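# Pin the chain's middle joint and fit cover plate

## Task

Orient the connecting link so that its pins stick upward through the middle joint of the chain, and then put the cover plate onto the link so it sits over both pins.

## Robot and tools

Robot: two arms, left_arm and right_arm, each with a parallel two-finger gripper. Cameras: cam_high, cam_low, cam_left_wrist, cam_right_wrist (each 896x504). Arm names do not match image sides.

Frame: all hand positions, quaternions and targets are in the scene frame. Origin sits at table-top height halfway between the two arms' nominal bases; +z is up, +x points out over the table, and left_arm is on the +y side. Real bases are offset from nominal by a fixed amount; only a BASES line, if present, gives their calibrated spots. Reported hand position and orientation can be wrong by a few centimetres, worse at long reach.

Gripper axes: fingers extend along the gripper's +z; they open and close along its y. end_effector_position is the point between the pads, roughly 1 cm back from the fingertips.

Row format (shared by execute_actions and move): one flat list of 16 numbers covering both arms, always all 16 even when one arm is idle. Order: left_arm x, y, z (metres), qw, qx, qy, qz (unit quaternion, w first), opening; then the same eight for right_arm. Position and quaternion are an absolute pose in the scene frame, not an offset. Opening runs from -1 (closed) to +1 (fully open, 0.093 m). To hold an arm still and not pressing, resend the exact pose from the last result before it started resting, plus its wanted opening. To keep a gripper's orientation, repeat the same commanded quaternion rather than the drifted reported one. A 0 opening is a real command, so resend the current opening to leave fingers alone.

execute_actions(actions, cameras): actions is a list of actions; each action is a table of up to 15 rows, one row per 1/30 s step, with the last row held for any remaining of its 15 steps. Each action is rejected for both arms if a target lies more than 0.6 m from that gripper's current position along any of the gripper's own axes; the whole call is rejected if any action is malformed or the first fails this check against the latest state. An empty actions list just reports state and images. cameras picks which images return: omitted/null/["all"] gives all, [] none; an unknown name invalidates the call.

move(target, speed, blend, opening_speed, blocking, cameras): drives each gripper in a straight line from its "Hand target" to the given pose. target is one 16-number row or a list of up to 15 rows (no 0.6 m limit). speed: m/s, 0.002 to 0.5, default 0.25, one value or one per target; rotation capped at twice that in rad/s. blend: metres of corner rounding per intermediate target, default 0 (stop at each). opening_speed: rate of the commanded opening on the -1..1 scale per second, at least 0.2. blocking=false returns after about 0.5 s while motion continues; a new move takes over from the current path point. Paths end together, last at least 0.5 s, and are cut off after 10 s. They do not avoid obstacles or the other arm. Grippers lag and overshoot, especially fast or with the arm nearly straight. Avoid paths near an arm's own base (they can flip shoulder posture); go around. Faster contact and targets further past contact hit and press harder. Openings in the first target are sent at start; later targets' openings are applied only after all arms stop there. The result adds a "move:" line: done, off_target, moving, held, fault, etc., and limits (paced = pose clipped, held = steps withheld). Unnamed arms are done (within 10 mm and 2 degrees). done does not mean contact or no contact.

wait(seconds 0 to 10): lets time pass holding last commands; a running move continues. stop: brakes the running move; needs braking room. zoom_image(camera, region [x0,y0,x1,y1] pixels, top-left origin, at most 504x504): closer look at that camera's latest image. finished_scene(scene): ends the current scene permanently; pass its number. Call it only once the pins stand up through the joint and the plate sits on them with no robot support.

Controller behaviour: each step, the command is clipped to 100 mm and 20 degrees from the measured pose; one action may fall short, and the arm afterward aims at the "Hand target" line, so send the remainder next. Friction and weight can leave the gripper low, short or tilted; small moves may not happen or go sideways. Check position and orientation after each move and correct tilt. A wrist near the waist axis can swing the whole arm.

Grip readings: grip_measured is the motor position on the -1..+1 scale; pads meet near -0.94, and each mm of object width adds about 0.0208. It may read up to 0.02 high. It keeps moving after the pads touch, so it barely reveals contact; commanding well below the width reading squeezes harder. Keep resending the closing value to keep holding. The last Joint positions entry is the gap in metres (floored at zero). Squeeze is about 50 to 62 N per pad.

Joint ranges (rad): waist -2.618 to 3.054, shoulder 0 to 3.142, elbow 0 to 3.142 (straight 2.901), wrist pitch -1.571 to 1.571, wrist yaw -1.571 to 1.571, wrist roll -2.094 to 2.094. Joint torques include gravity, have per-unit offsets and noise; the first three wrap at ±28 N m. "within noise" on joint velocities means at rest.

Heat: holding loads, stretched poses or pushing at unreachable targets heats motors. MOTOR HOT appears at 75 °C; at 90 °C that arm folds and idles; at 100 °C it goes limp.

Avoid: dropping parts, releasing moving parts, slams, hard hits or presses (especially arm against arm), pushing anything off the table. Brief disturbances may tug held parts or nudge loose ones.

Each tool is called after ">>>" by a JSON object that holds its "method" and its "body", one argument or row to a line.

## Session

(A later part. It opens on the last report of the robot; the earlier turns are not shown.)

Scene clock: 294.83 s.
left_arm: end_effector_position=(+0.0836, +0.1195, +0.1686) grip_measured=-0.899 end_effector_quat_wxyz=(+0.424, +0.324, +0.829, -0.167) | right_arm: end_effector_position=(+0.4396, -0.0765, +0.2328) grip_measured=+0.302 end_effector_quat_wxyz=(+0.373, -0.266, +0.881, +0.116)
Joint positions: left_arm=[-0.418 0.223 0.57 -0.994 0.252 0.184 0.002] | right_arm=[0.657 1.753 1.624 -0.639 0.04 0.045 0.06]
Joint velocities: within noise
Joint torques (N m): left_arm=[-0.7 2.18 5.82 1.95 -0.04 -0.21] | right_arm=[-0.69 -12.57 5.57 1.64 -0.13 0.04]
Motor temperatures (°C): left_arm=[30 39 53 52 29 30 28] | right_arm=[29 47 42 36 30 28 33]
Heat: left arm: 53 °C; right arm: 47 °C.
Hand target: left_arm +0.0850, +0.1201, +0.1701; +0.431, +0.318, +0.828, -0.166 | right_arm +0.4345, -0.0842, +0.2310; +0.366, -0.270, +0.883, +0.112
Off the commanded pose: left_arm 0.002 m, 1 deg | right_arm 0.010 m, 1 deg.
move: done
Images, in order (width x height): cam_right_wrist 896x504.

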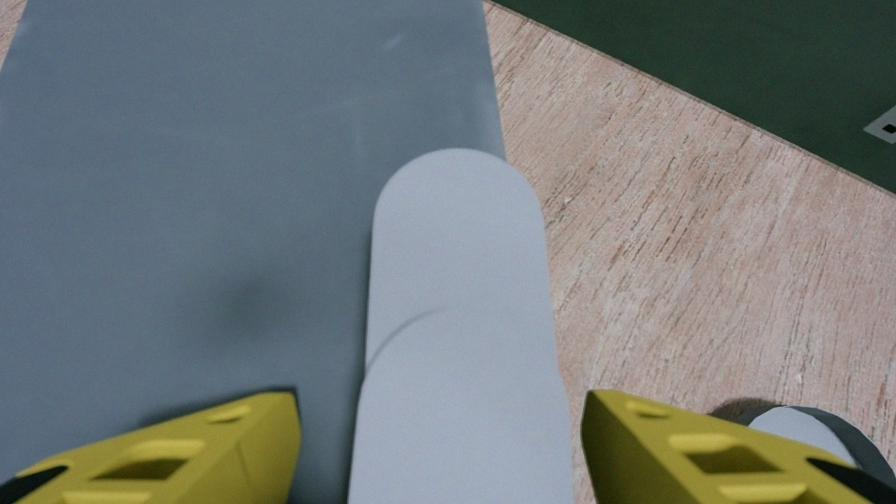

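>>> {"method": "execute_actions", "body": {
  "actions": []
}}

Scene clock: 297.83 s.
left_arm: end_effector_position=(+0.0836, +0.1195, +0.1686) grip_measured=-0.899 end_effector_quat_wxyz=(+0.424, +0.324, +0.829, -0.167) | right_arm: end_effector_position=(+0.4396, -0.0764, +0.2327) grip_measured=+0.302 end_effector_quat_wxyz=(+0.373, -0.267, +0.881, +0.116)
Joint positions: left_arm=[-0.418 0.223 0.57 -0.994 0.252 0.184 0.002] | right_arm=[0.657 1.753 1.623 -0.639 0.039 0.044 0.06]
Joint velocities: within noise
Joint torques (N m): left_arm=[-0.68 2.19 5.81 1.96 -0.04 -0.2] | right_arm=[-0.72 -12.56 5.56 1.65 -0.13 0.05]
Motor temperatures (°C): left_arm=[30 39 53 52 29 30 28] | right_arm=[29 47 42 37 30 28 33]
Heat: left arm: 53 °C; right arm: 47 °C.
Hand target: left_arm +0.0850, +0.1201, +0.1701; +0.431, +0.318, +0.828, -0.166 | right_arm +0.4346, -0.0843, +0.2309; +0.366, -0.270, +0.884, +0.112
Tool commands: left_gripper/opening=-0.9 right_gripper/opening=+0.3
Off the commanded pose: left_arm 0.002 m, 1 deg | right_arm 0.010 m, 1 deg.

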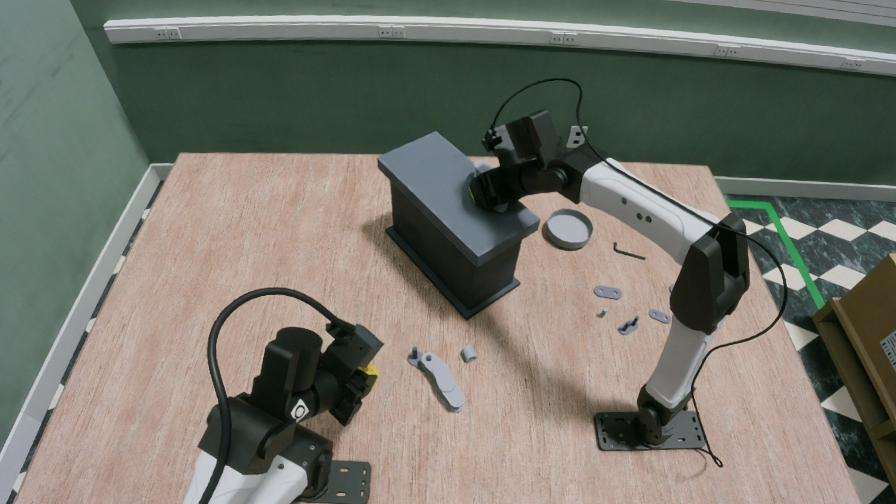

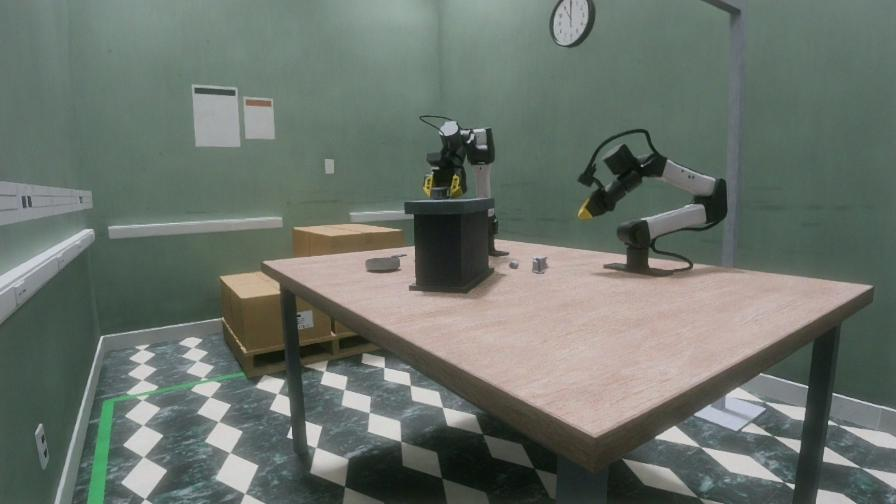

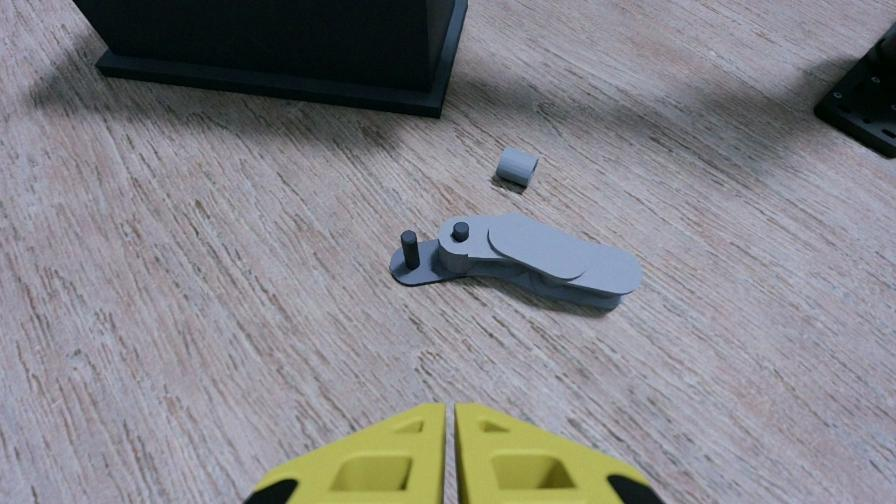

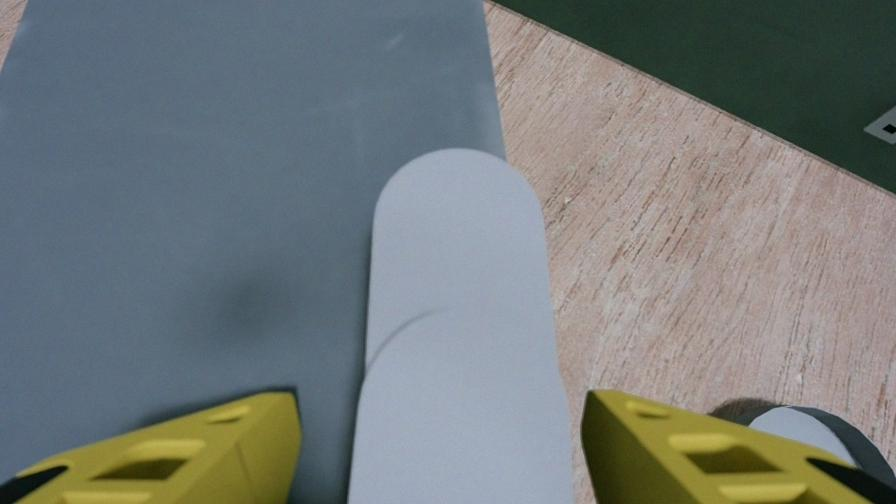

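>>> {"method": "move", "body": {
  "target": [
    [0.085,0.12,0.17,0.4310,0.3179,0.8281,-0.1655,-0.9,0.424,-0.09,0.255,0.366,-0.2701,0.8835,0.1119,0.3],
    [0.085,0.12,0.17,0.4310,0.3179,0.8281,-0.1655,-0.9,0.430,-0.0875,0.228,0.366,-0.2701,0.8835,0.1119,0.3]
  ],
  "speed": 0.05,
  "cameras": ["cam_right_wrist"]
}}

Scene clock: 300.07 s.
left_arm: end_effector_position=(+0.0836, +0.1195, +0.1686) grip_measured=-0.899 end_effector_quat_wxyz=(+0.424, +0.324, +0.829, -0.167) | right_arm: end_effector_position=(+0.4324, -0.0813, +0.2327) grip_measured=+0.302 end_effector_quat_wxyz=(+0.373, -0.267, +0.881, +0.116)
Joint positions: left_arm=[-0.418 0.223 0.57 -0.994 0.252 0.184 0.002] | right_arm=[0.657 1.719 1.585 -0.635 0.037 0.044 0.06]
Joint velocities: within noise
Joint torques (N m): left_arm=[-0.68 2.17 5.82 1.96 -0.04 -0.21] | right_arm=[-0.65 -11.14 5.64 1.77 -0.11 0.06]
Motor temperatures (°C): left_arm=[30 39 52 52 29 30 28] | right_arm=[29 47 42 37 30 28 33]
Heat: left arm: 52 °C; right arm: 47 °C.
Hand target: left_arm +0.0850, +0.1201, +0.1701; +0.431, +0.318, +0.828, -0.166 | right_arm +0.4300, -0.0873, +0.2281; +0.366, -0.270, +0.884, +0.112
Off the commanded pose: left_arm 0.002 m, 1 deg | right_arm 0.008 m, 1 deg.
move: done
Images, in order (width x height): cam_right_wrist 896x504.

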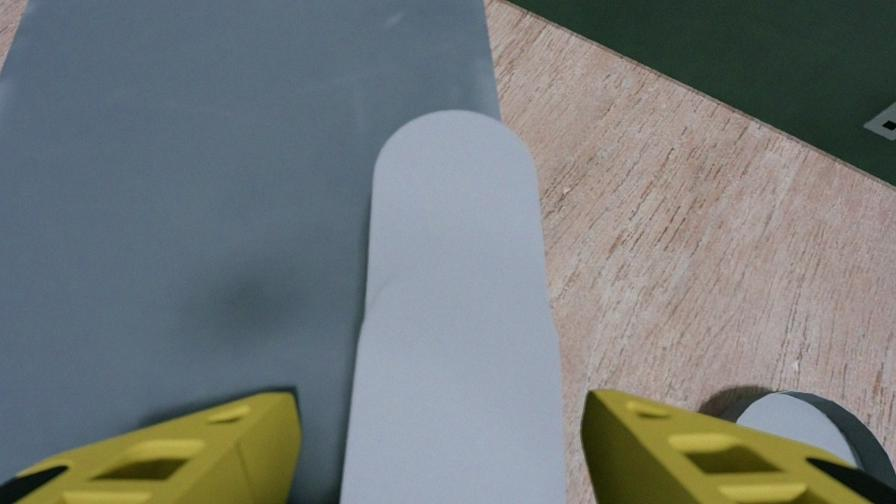

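>>> {"method": "move", "body": {
  "target": [0.085,0.12,0.17,0.4310,0.3179,0.8281,-0.1655,-0.9,0.432,-0.089,0.226,0.366,-0.2701,0.8835,0.1119,-0.65],
  "speed": 0.03,
  "opening_speed": 0.6,
  "cameras": ["cam_right_wrist"]
}}

>>> {"method": "move", "body": {
  "target": [0.085,0.12,0.17,0.4310,0.3179,0.8281,-0.1655,-0.9,0.432,-0.089,0.26,0.366,-0.2701,0.8835,0.1119,-0.65],
  "speed": 0.06
}}

Scene clock: 302.63 s.
left_arm: end_effector_position=(+0.0836, +0.1195, +0.1686) grip_measured=-0.899 end_effector_quat_wxyz=(+0.424, +0.324, +0.829, -0.167) | right_arm: end_effector_position=(+0.4350, -0.0817, +0.2329) grip_measured=-0.463 end_effector_quat_wxyz=(+0.376, -0.268, +0.879, +0.120)
Joint positions: left_arm=[-0.418 0.223 0.57 -0.994 0.252 0.184 0.002] | right_arm=[0.649 1.719 1.579 -0.619 0.025 0.037 0.023]
Joint velocities: within noise
Joint torques (N m): left_arm=[-0.72 2.18 5.81 1.95 -0.05 -0.2] | right_arm=[-0.61 -10.97 5.65 1.69 -0.05 0.08]
Motor temperatures (°C): left_arm=[30 39 52 52 29 30 28] | right_arm=[29 47 42 37 30 28 33]
Heat: left arm: 52 °C; right arm: 47 °C.
Hand target: left_arm +0.0850, +0.1201, +0.1701; +0.431, +0.318, +0.828, -0.166 | right_arm +0.4321, -0.0889, +0.2261; +0.366, -0.270, +0.884, +0.112
Off the commanded pose: left_arm 0.002 m, 1 deg | right_arm 0.011 m, 2 deg.
move: off_target (right_arm)
Images, in order (width x height): cam_right_wrist 896x504.

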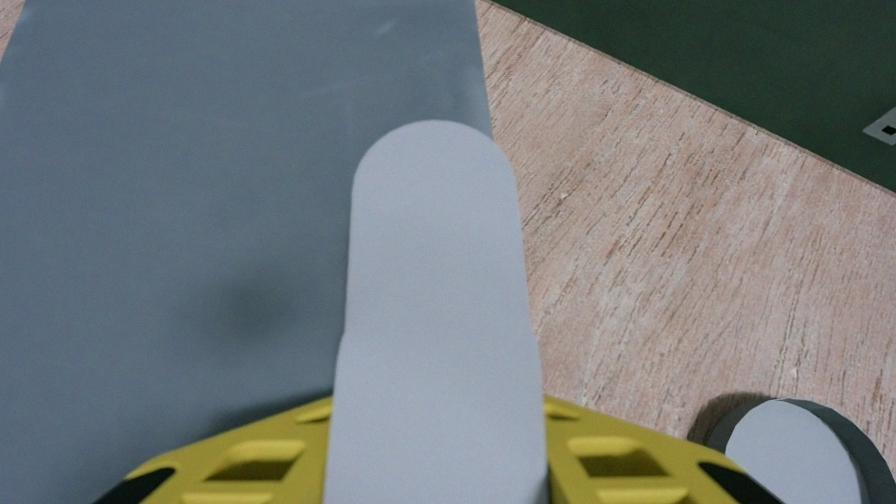

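Scene clock: 303.90 s.
left_arm: end_effector_position=(+0.0836, +0.1195, +0.1686) grip_measured=-0.899 end_effector_quat_wxyz=(+0.424, +0.324, +0.829, -0.167) | right_arm: end_effector_position=(+0.4175, -0.0947, +0.2389) grip_measured=-0.463 end_effector_quat_wxyz=(+0.330, -0.275, +0.897, +0.104)
Joint positions: left_arm=[-0.418 0.223 0.57 -0.994 0.252 0.184 0.002] | right_arm=[0.649 1.719 1.673 -0.818 0.025 0.037 0.023]
Joint velocities: within noise
Joint torques (N m): left_arm=[-0.69 2.19 5.82 1.95 -0.04 -0.21] | right_arm=[-0.61 -9.25 10.62 2.04 -0.05 0.08]
Motor temperatures (°C): left_arm=[30 39 52 52 29 30 28] | right_arm=[29 47 42 38 30 28 33]
Heat: left arm: 52 °C; right arm: 47 °C.
Hand target: left_arm +0.0850, +0.1201, +0.1701; +0.431, +0.318, +0.828, -0.166 | right_arm +0.4307, -0.0900, +0.2603; +0.366, -0.270, +0.883, +0.112
Off the commanded pose: left_arm 0.002 m, 1 deg | right_arm 0.026 m, 4 deg.
move: off_target (right_arm)

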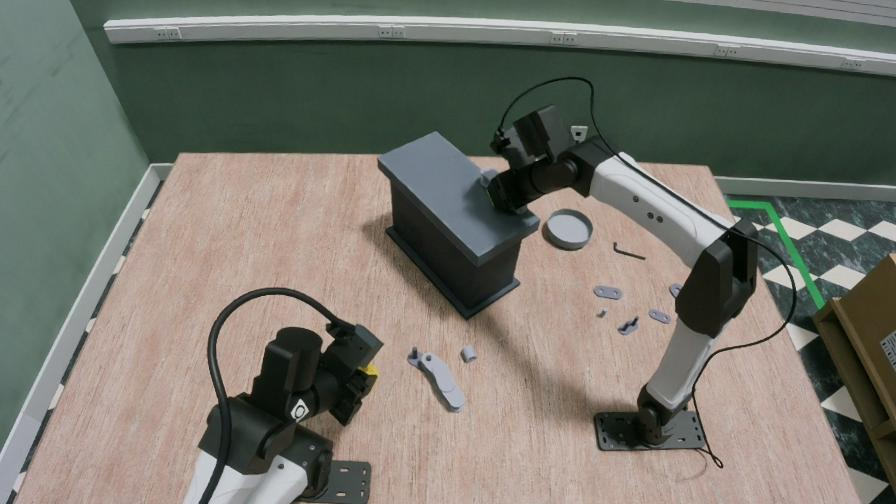

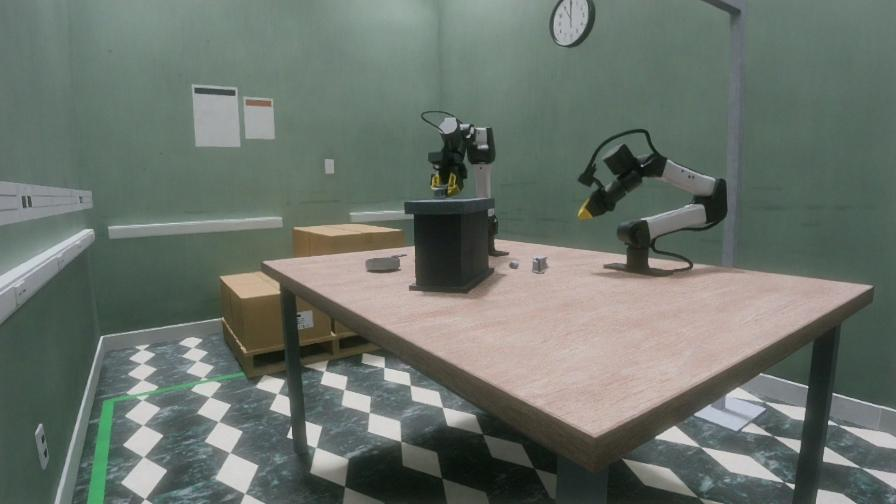

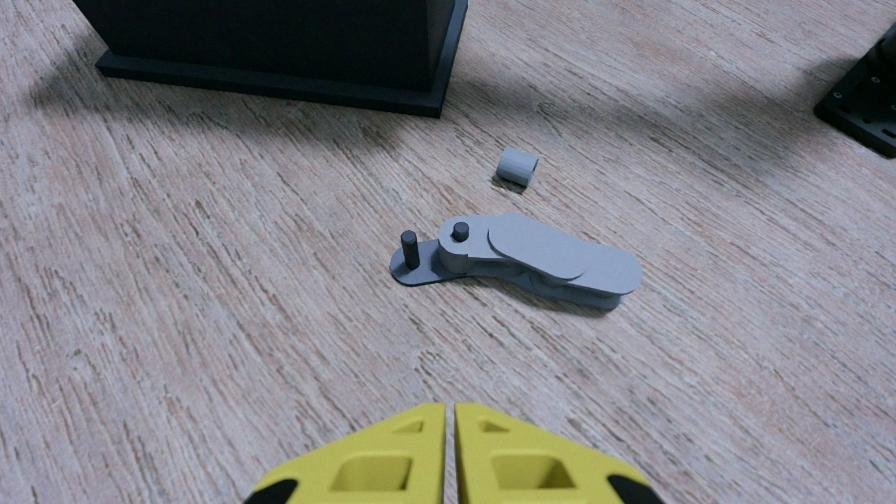

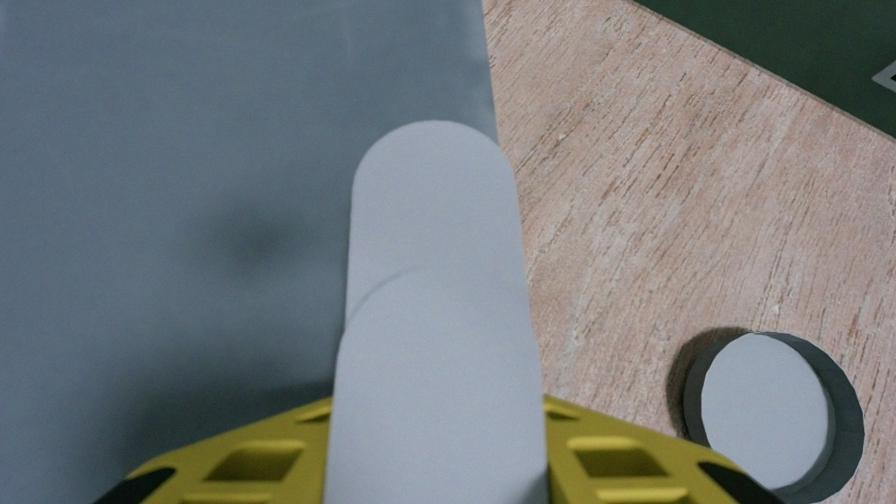

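>>> {"method": "move", "body": {
  "target": [0.085,0.12,0.17,0.4310,0.3179,0.8281,-0.1655,-0.9,0.43,-0.089,0.30,0.366,-0.2701,0.8835,0.1119,-0.65],
  "speed": 0.08,
  "cameras": ["cam_right_wrist","cam_low"]
}}

>>> {"method": "move", "body": {
  "target": [0.085,0.12,0.17,0.4310,0.3179,0.8281,-0.1655,-0.9,0.40,-0.08,0.35,0.366,-0.2701,0.8835,0.1119,-0.65],
  "speed": 0.12
}}

Scene clock: 305.50 s.
left_arm: end_effector_position=(+0.0836, +0.1195, +0.1686) grip_measured=-0.899 end_effector_quat_wxyz=(+0.424, +0.324, +0.829, -0.167) | right_arm: end_effector_position=(+0.4174, -0.0948, +0.2812) grip_measured=-0.463 end_effector_quat_wxyz=(+0.332, -0.275, +0.896, +0.104)
Joint positions: left_arm=[-0.418 0.223 0.57 -0.994 0.252 0.184 0.002] | right_arm=[0.649 1.765 1.9 -0.994 0.025 0.037 0.023]
Joint velocities: within noise
Joint torques (N m): left_arm=[-0.68 2.19 5.82 1.95 -0.04 -0.21] | right_arm=[-0.36 -9.14 10.09 2.1 -0.03 0.11]
Motor temperatures (°C): left_arm=[30 39 52 52 29 30 28] | right_arm=[29 47 43 38 30 28 33]
Heat: left arm: 52 °C; right arm: 47 °C.
Hand target: left_arm +0.0850, +0.1201, +0.1701; +0.431, +0.318, +0.828, -0.166 | right_arm +0.4288, -0.0899, +0.3001; +0.366, -0.270, +0.884, +0.112
Off the commanded pose: left_arm 0.002 m, 1 deg | right_arm 0.023 m, 4 deg.
move: off_target (right_arm)
Images, in order (width x height): cam_low 896x504, cam_right_wrist 896x504.

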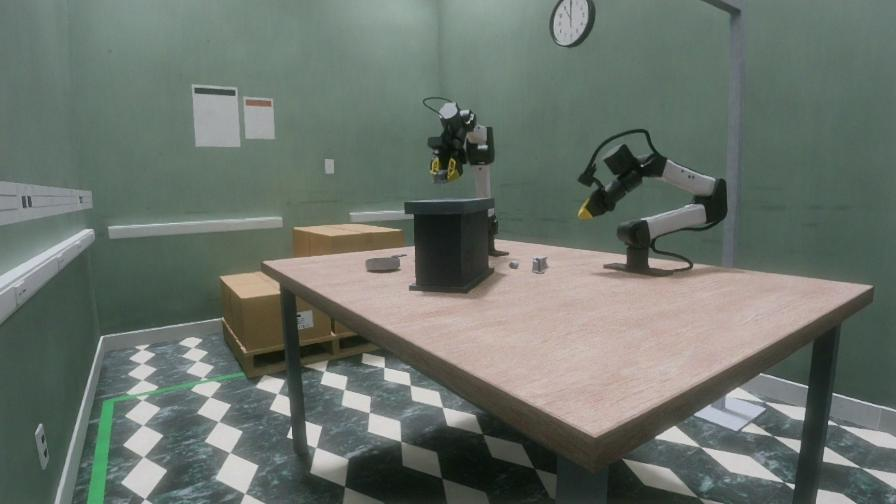

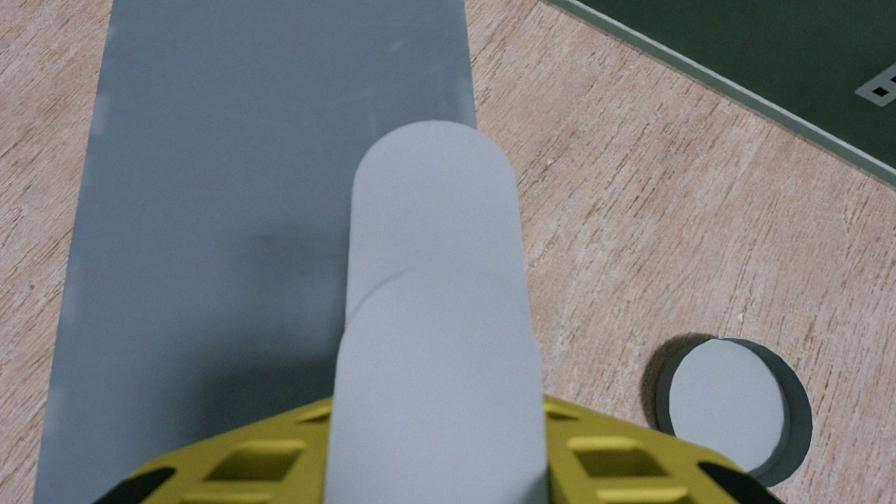

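Scene clock: 306.73 s.
left_arm: end_effector_position=(+0.0836, +0.1195, +0.1686) grip_measured=-0.899 end_effector_quat_wxyz=(+0.424, +0.324, +0.829, -0.167) | right_arm: end_effector_position=(+0.3912, -0.0872, +0.3324) grip_measured=-0.463 end_effector_quat_wxyz=(+0.333, -0.280, +0.895, +0.102)
Joint positions: left_arm=[-0.418 0.223 0.57 -0.994 0.252 0.184 0.002] | right_arm=[0.714 1.818 2.198 -1.241 0.069 0.074 0.023]
Joint velocities: within noise
Joint torques (N m): left_arm=[-0.7 2.18 5.82 1.95 -0.04 -0.2] | right_arm=[0.28 -8.95 9.21 2.11 0.06 0.26]
Motor temperatures (°C): left_arm=[30 39 52 52 29 30 28] | right_arm=[29 47 43 38 30 28 33]
Heat: left arm: 52 °C; right arm: 47 °C.
Hand target: left_arm +0.0850, +0.1201, +0.1701; +0.431, +0.318, +0.828, -0.166 | right_arm +0.3991, -0.0808, +0.3501; +0.366, -0.270, +0.884, +0.112
Off the commanded pose: left_arm 0.002 m, 1 deg | right_arm 0.021 m, 4 deg.
move: off_target (right_arm)

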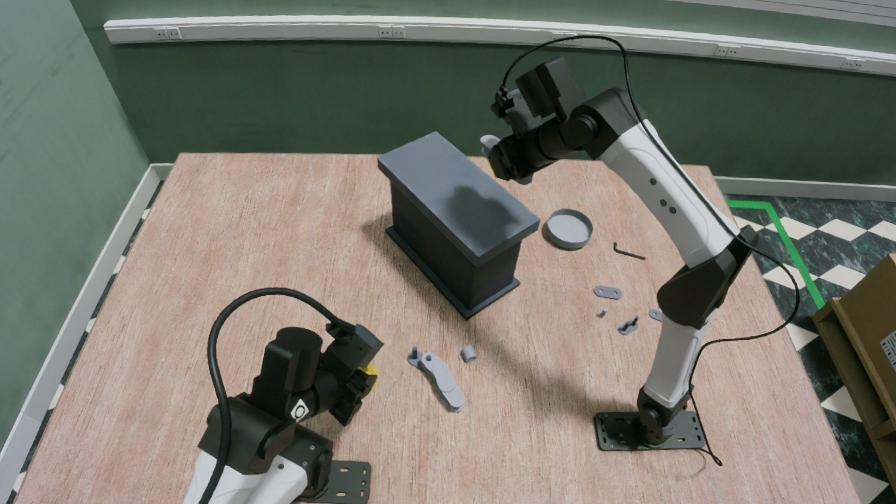

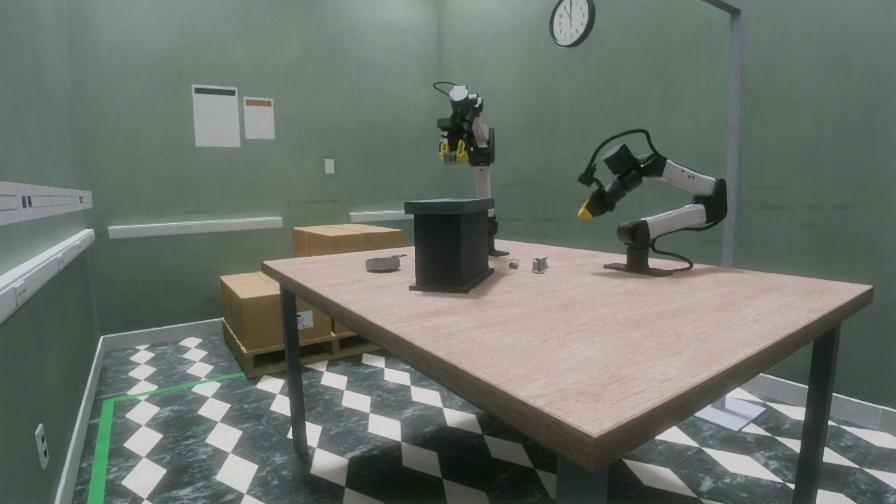

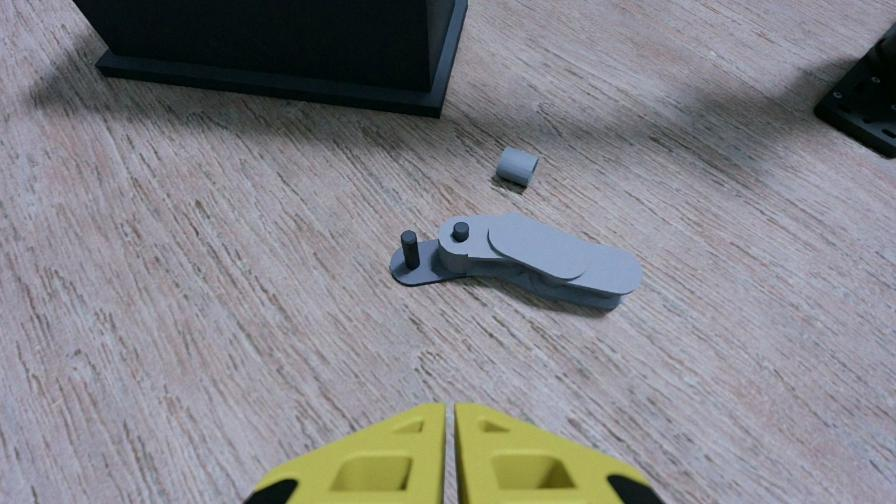

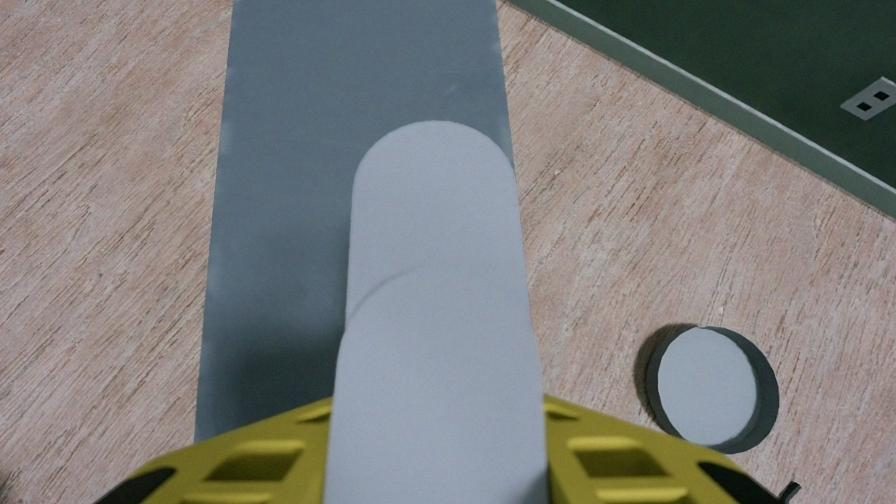

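>>> {"method": "move", "body": {
  "target": [
    [0.085,0.12,0.17,0.4310,0.3179,0.8281,-0.1655,-0.9,0.32,0.0,0.30,0.3394,-0.4589,0.7962,0.2015,-0.65],
    [0.085,0.12,0.17,0.4310,0.3179,0.8281,-0.1655,-0.9,0.245,0.078,0.20,0.3394,-0.4589,0.7962,0.2015,-0.65]
  ],
  "speed": 0.15,
  "blend": [0.05,0]
}}

Scene clock: 314.50 s.
left_arm: end_effector_position=(+0.0836, +0.1195, +0.1686) grip_measured=-0.899 end_effector_quat_wxyz=(+0.424, +0.324, +0.829, -0.167) | right_arm: end_effector_position=(+0.2386, +0.0658, +0.1919) grip_measured=-0.463 end_effector_quat_wxyz=(+0.314, -0.471, +0.803, +0.187)
Joint positions: left_arm=[-0.418 0.223 0.57 -0.994 0.252 0.184 0.002] | right_arm=[1.181 1.723 1.464 -0.566 0.07 0.084 0.023]
Joint velocities: within noise
Joint torques (N m): left_arm=[-0.7 2.18 5.82 1.95 -0.05 -0.2] | right_arm=[0.14 -9.21 7.54 2.32 0.05 0.24]
Motor temperatures (°C): left_arm=[30 39 52 52 29 30 28] | right_arm=[29 47 43 40 30 28 34]
Heat: left arm: 52 °C; right arm: 47 °C.
Hand target: left_arm +0.0850, +0.1201, +0.1701; +0.431, +0.318, +0.828, -0.166 | right_arm +0.2446, +0.0771, +0.2006; +0.339, -0.459, +0.796, +0.202
Off the commanded pose: left_arm 0.002 m, 1 deg | right_arm 0.016 m, 4 deg.
move: off_target (right_arm)

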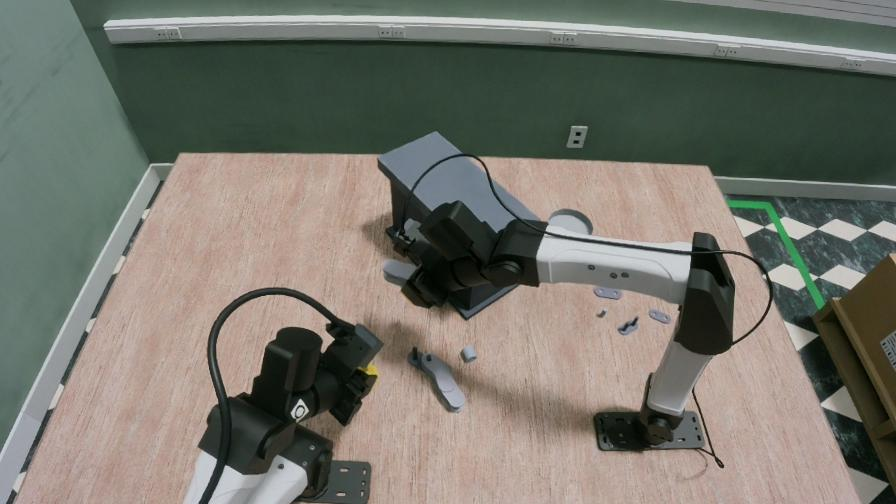

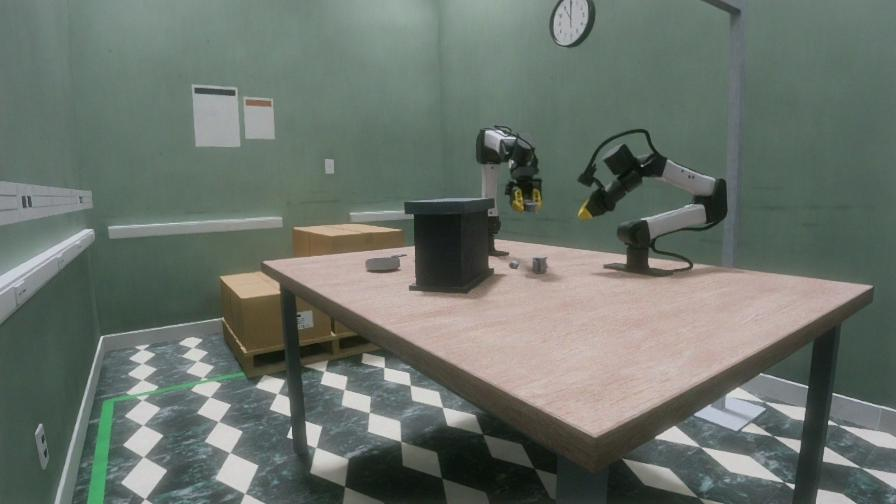

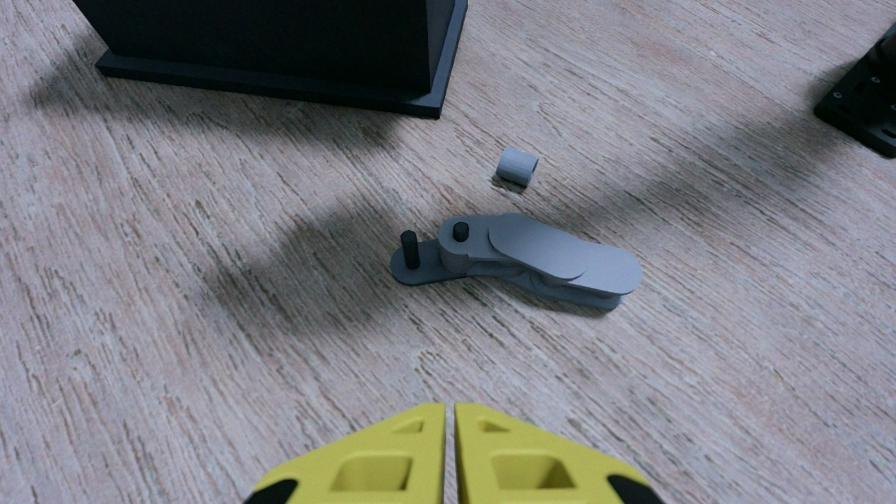

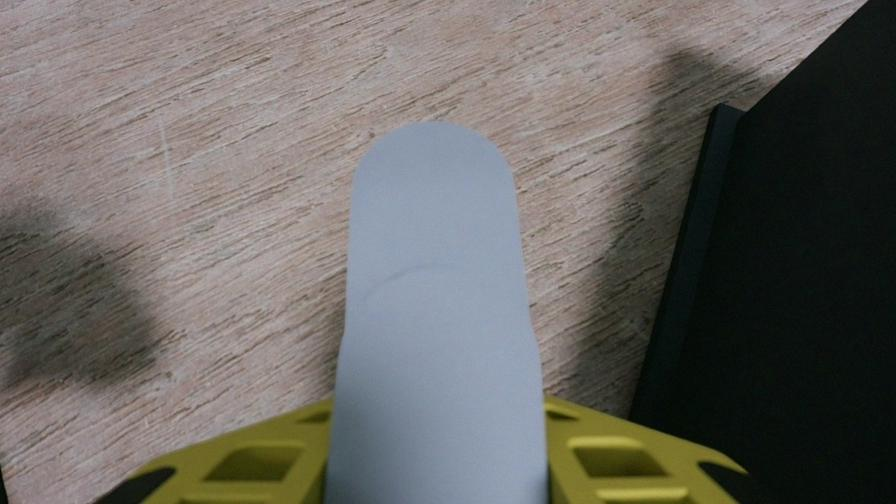

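>>> {"method": "move", "body": {
  "target": [0.085,0.12,0.17,0.4310,0.3179,0.8281,-0.1655,-0.9,0.245,0.083,0.12,0.3660,-0.4532,0.7849,0.2113,-0.65],
  "speed": 0.1
}}

>>> {"method": "zoom_image", "body": {
  "camera": "cam_left_wrist",
  "region": [300, 60, 650, 360]
}}

Scene clock: 316.70 s.
left_arm: end_effector_position=(+0.0836, +0.1195, +0.1686) grip_measured=-0.899 end_effector_quat_wxyz=(+0.424, +0.324, +0.829, -0.167) | right_arm: end_effector_position=(+0.2412, +0.0691, +0.1096) grip_measured=-0.463 end_effector_quat_wxyz=(+0.338, -0.463, +0.796, +0.195)
Joint positions: left_arm=[-0.418 0.223 0.57 -0.994 0.252 0.184 0.002] | right_arm=[1.186 1.773 1.152 -0.151 0.092 0.085 0.023]
Joint velocities: within noise
Joint torques (N m): left_arm=[-0.7 2.19 5.82 1.95 -0.04 -0.2] | right_arm=[0.61 -9.31 7.58 2.48 0.06 0.22]
Motor temperatures (°C): left_arm=[30 39 52 52 29 30 28] | right_arm=[29 47 43 40 30 28 34]
Heat: left arm: 52 °C; right arm: 47 °C.
Hand target: left_arm +0.0850, +0.1201, +0.1701; +0.431, +0.318, +0.828, -0.166 | right_arm +0.2445, +0.0820, +0.1206; +0.365, -0.453, +0.785, +0.211
Off the commanded pose: left_arm 0.002 m, 1 deg | right_arm 0.018 m, 4 deg.
move: off_target (right_arm)

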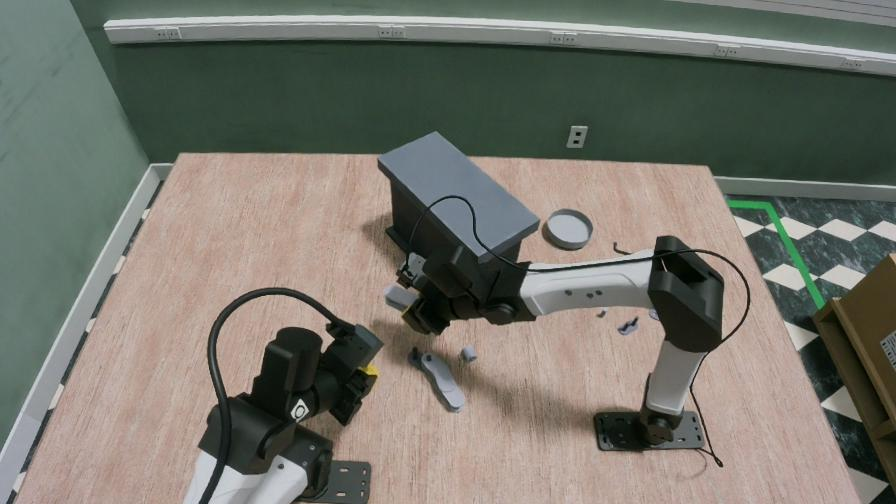

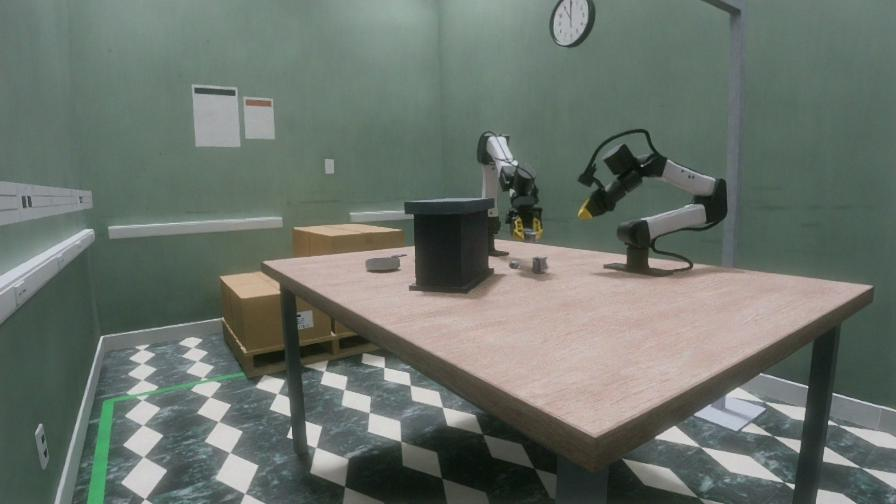

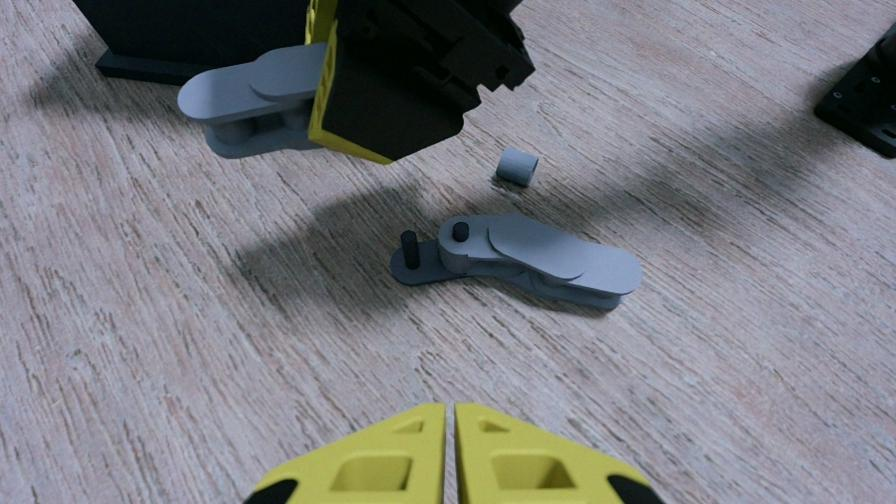

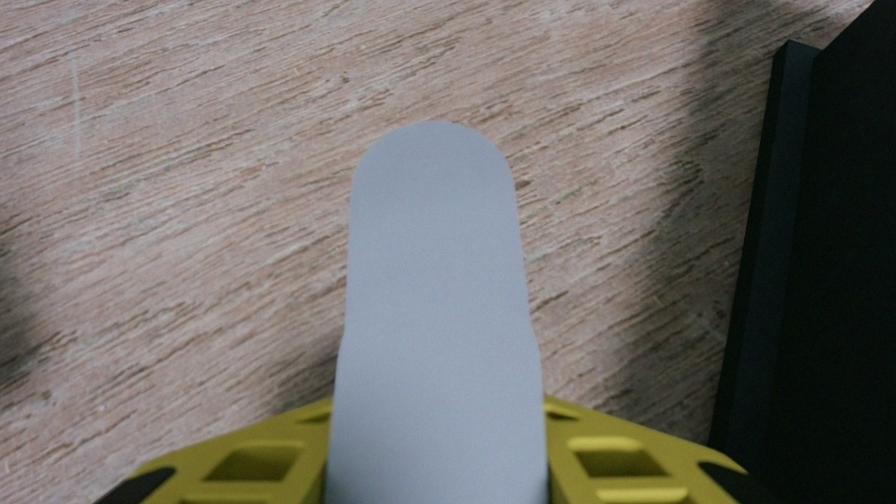

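Scaled by 1.440 from the camera's 896x504 image, which has a finer 1280x720 frame.

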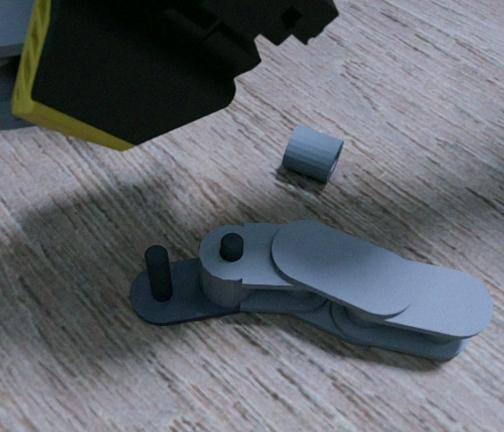

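>>> {"method": "move", "body": {
  "target": [
    [0.085,0.12,0.17,0.4310,0.3179,0.8281,-0.1655,-0.9,0.257,0.155,0.10,0.3660,-0.4532,0.7849,0.2113,-0.65],
    [0.085,0.12,0.17,0.4310,0.3179,0.8281,-0.1655,-0.9,0.257,0.155,0.03,0.3660,-0.4532,0.7849,0.2113,-0.65]
  ],
  "speed": [0.12,0.05]
}}

Scene clock: 319.90 s.
left_arm: end_effector_position=(+0.0836, +0.1195, +0.1686) grip_measured=-0.899 end_effector_quat_wxyz=(+0.424, +0.324, +0.829, -0.167) | right_arm: end_effector_position=(+0.2537, +0.1429, +0.0227) grip_measured=-0.463 end_effector_quat_wxyz=(+0.341, -0.465, +0.793, +0.195)
Joint positions: left_arm=[-0.418 0.223 0.57 -0.994 0.252 0.184 0.002] | right_arm=[1.224 2.175 1.347 0.058 0.119 0.105 0.023]
Joint velocities: within noise
Joint torques (N m): left_arm=[-0.69 2.17 5.81 1.95 -0.04 -0.2] | right_arm=[0.47 -12.38 6.84 2.46 0.1 0.25]
Motor temperatures (°C): left_arm=[30 39 52 52 29 30 28] | right_arm=[29 48 43 41 30 28 34]
Heat: left arm: 52 °C; right arm: 48 °C.
Hand target: left_arm +0.0850, +0.1201, +0.1701; +0.431, +0.318, +0.828, -0.166 | right_arm +0.2566, +0.1541, +0.0306; +0.365, -0.453, +0.785, +0.211
Off the commanded pose: left_arm 0.002 m, 1 deg | right_arm 0.015 m, 4 deg.
move: off_target (right_arm)

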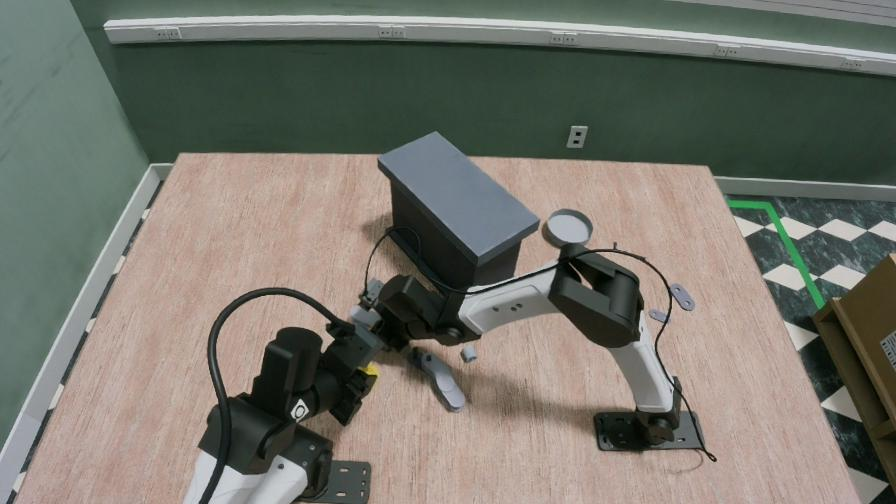

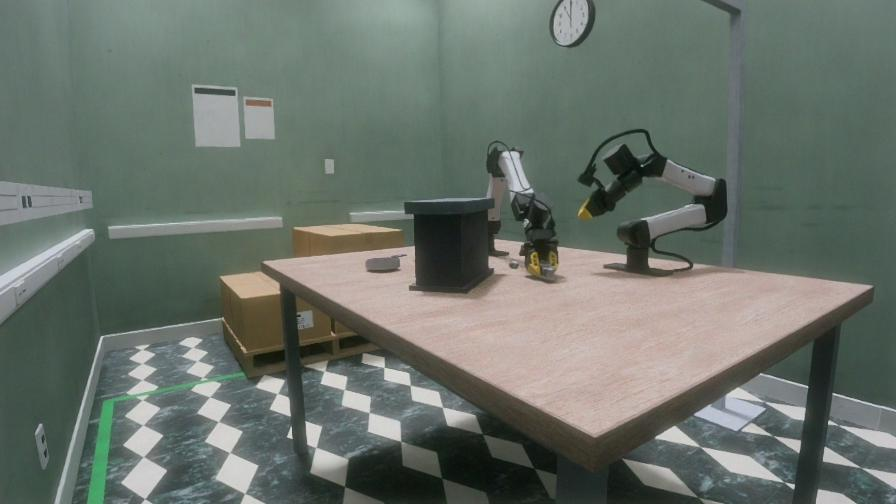

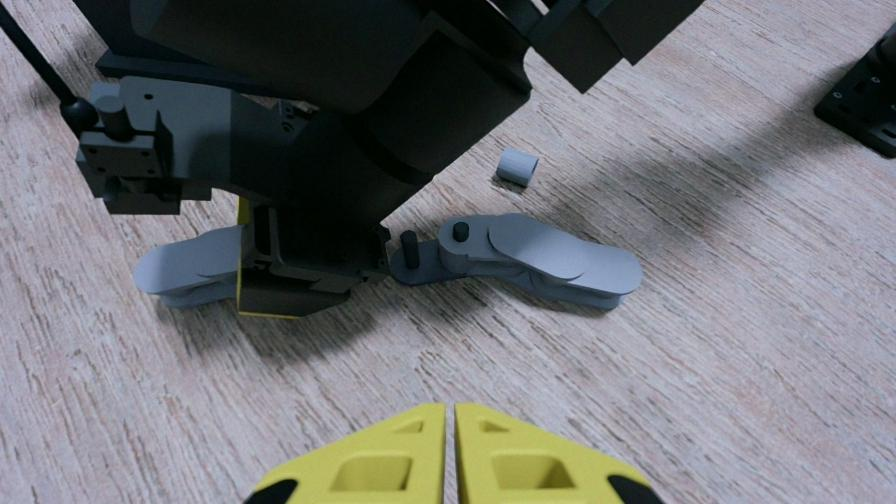

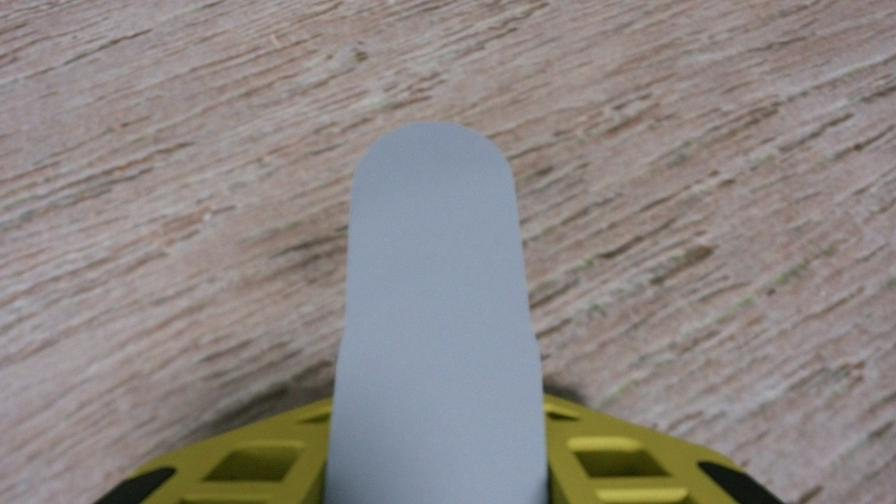

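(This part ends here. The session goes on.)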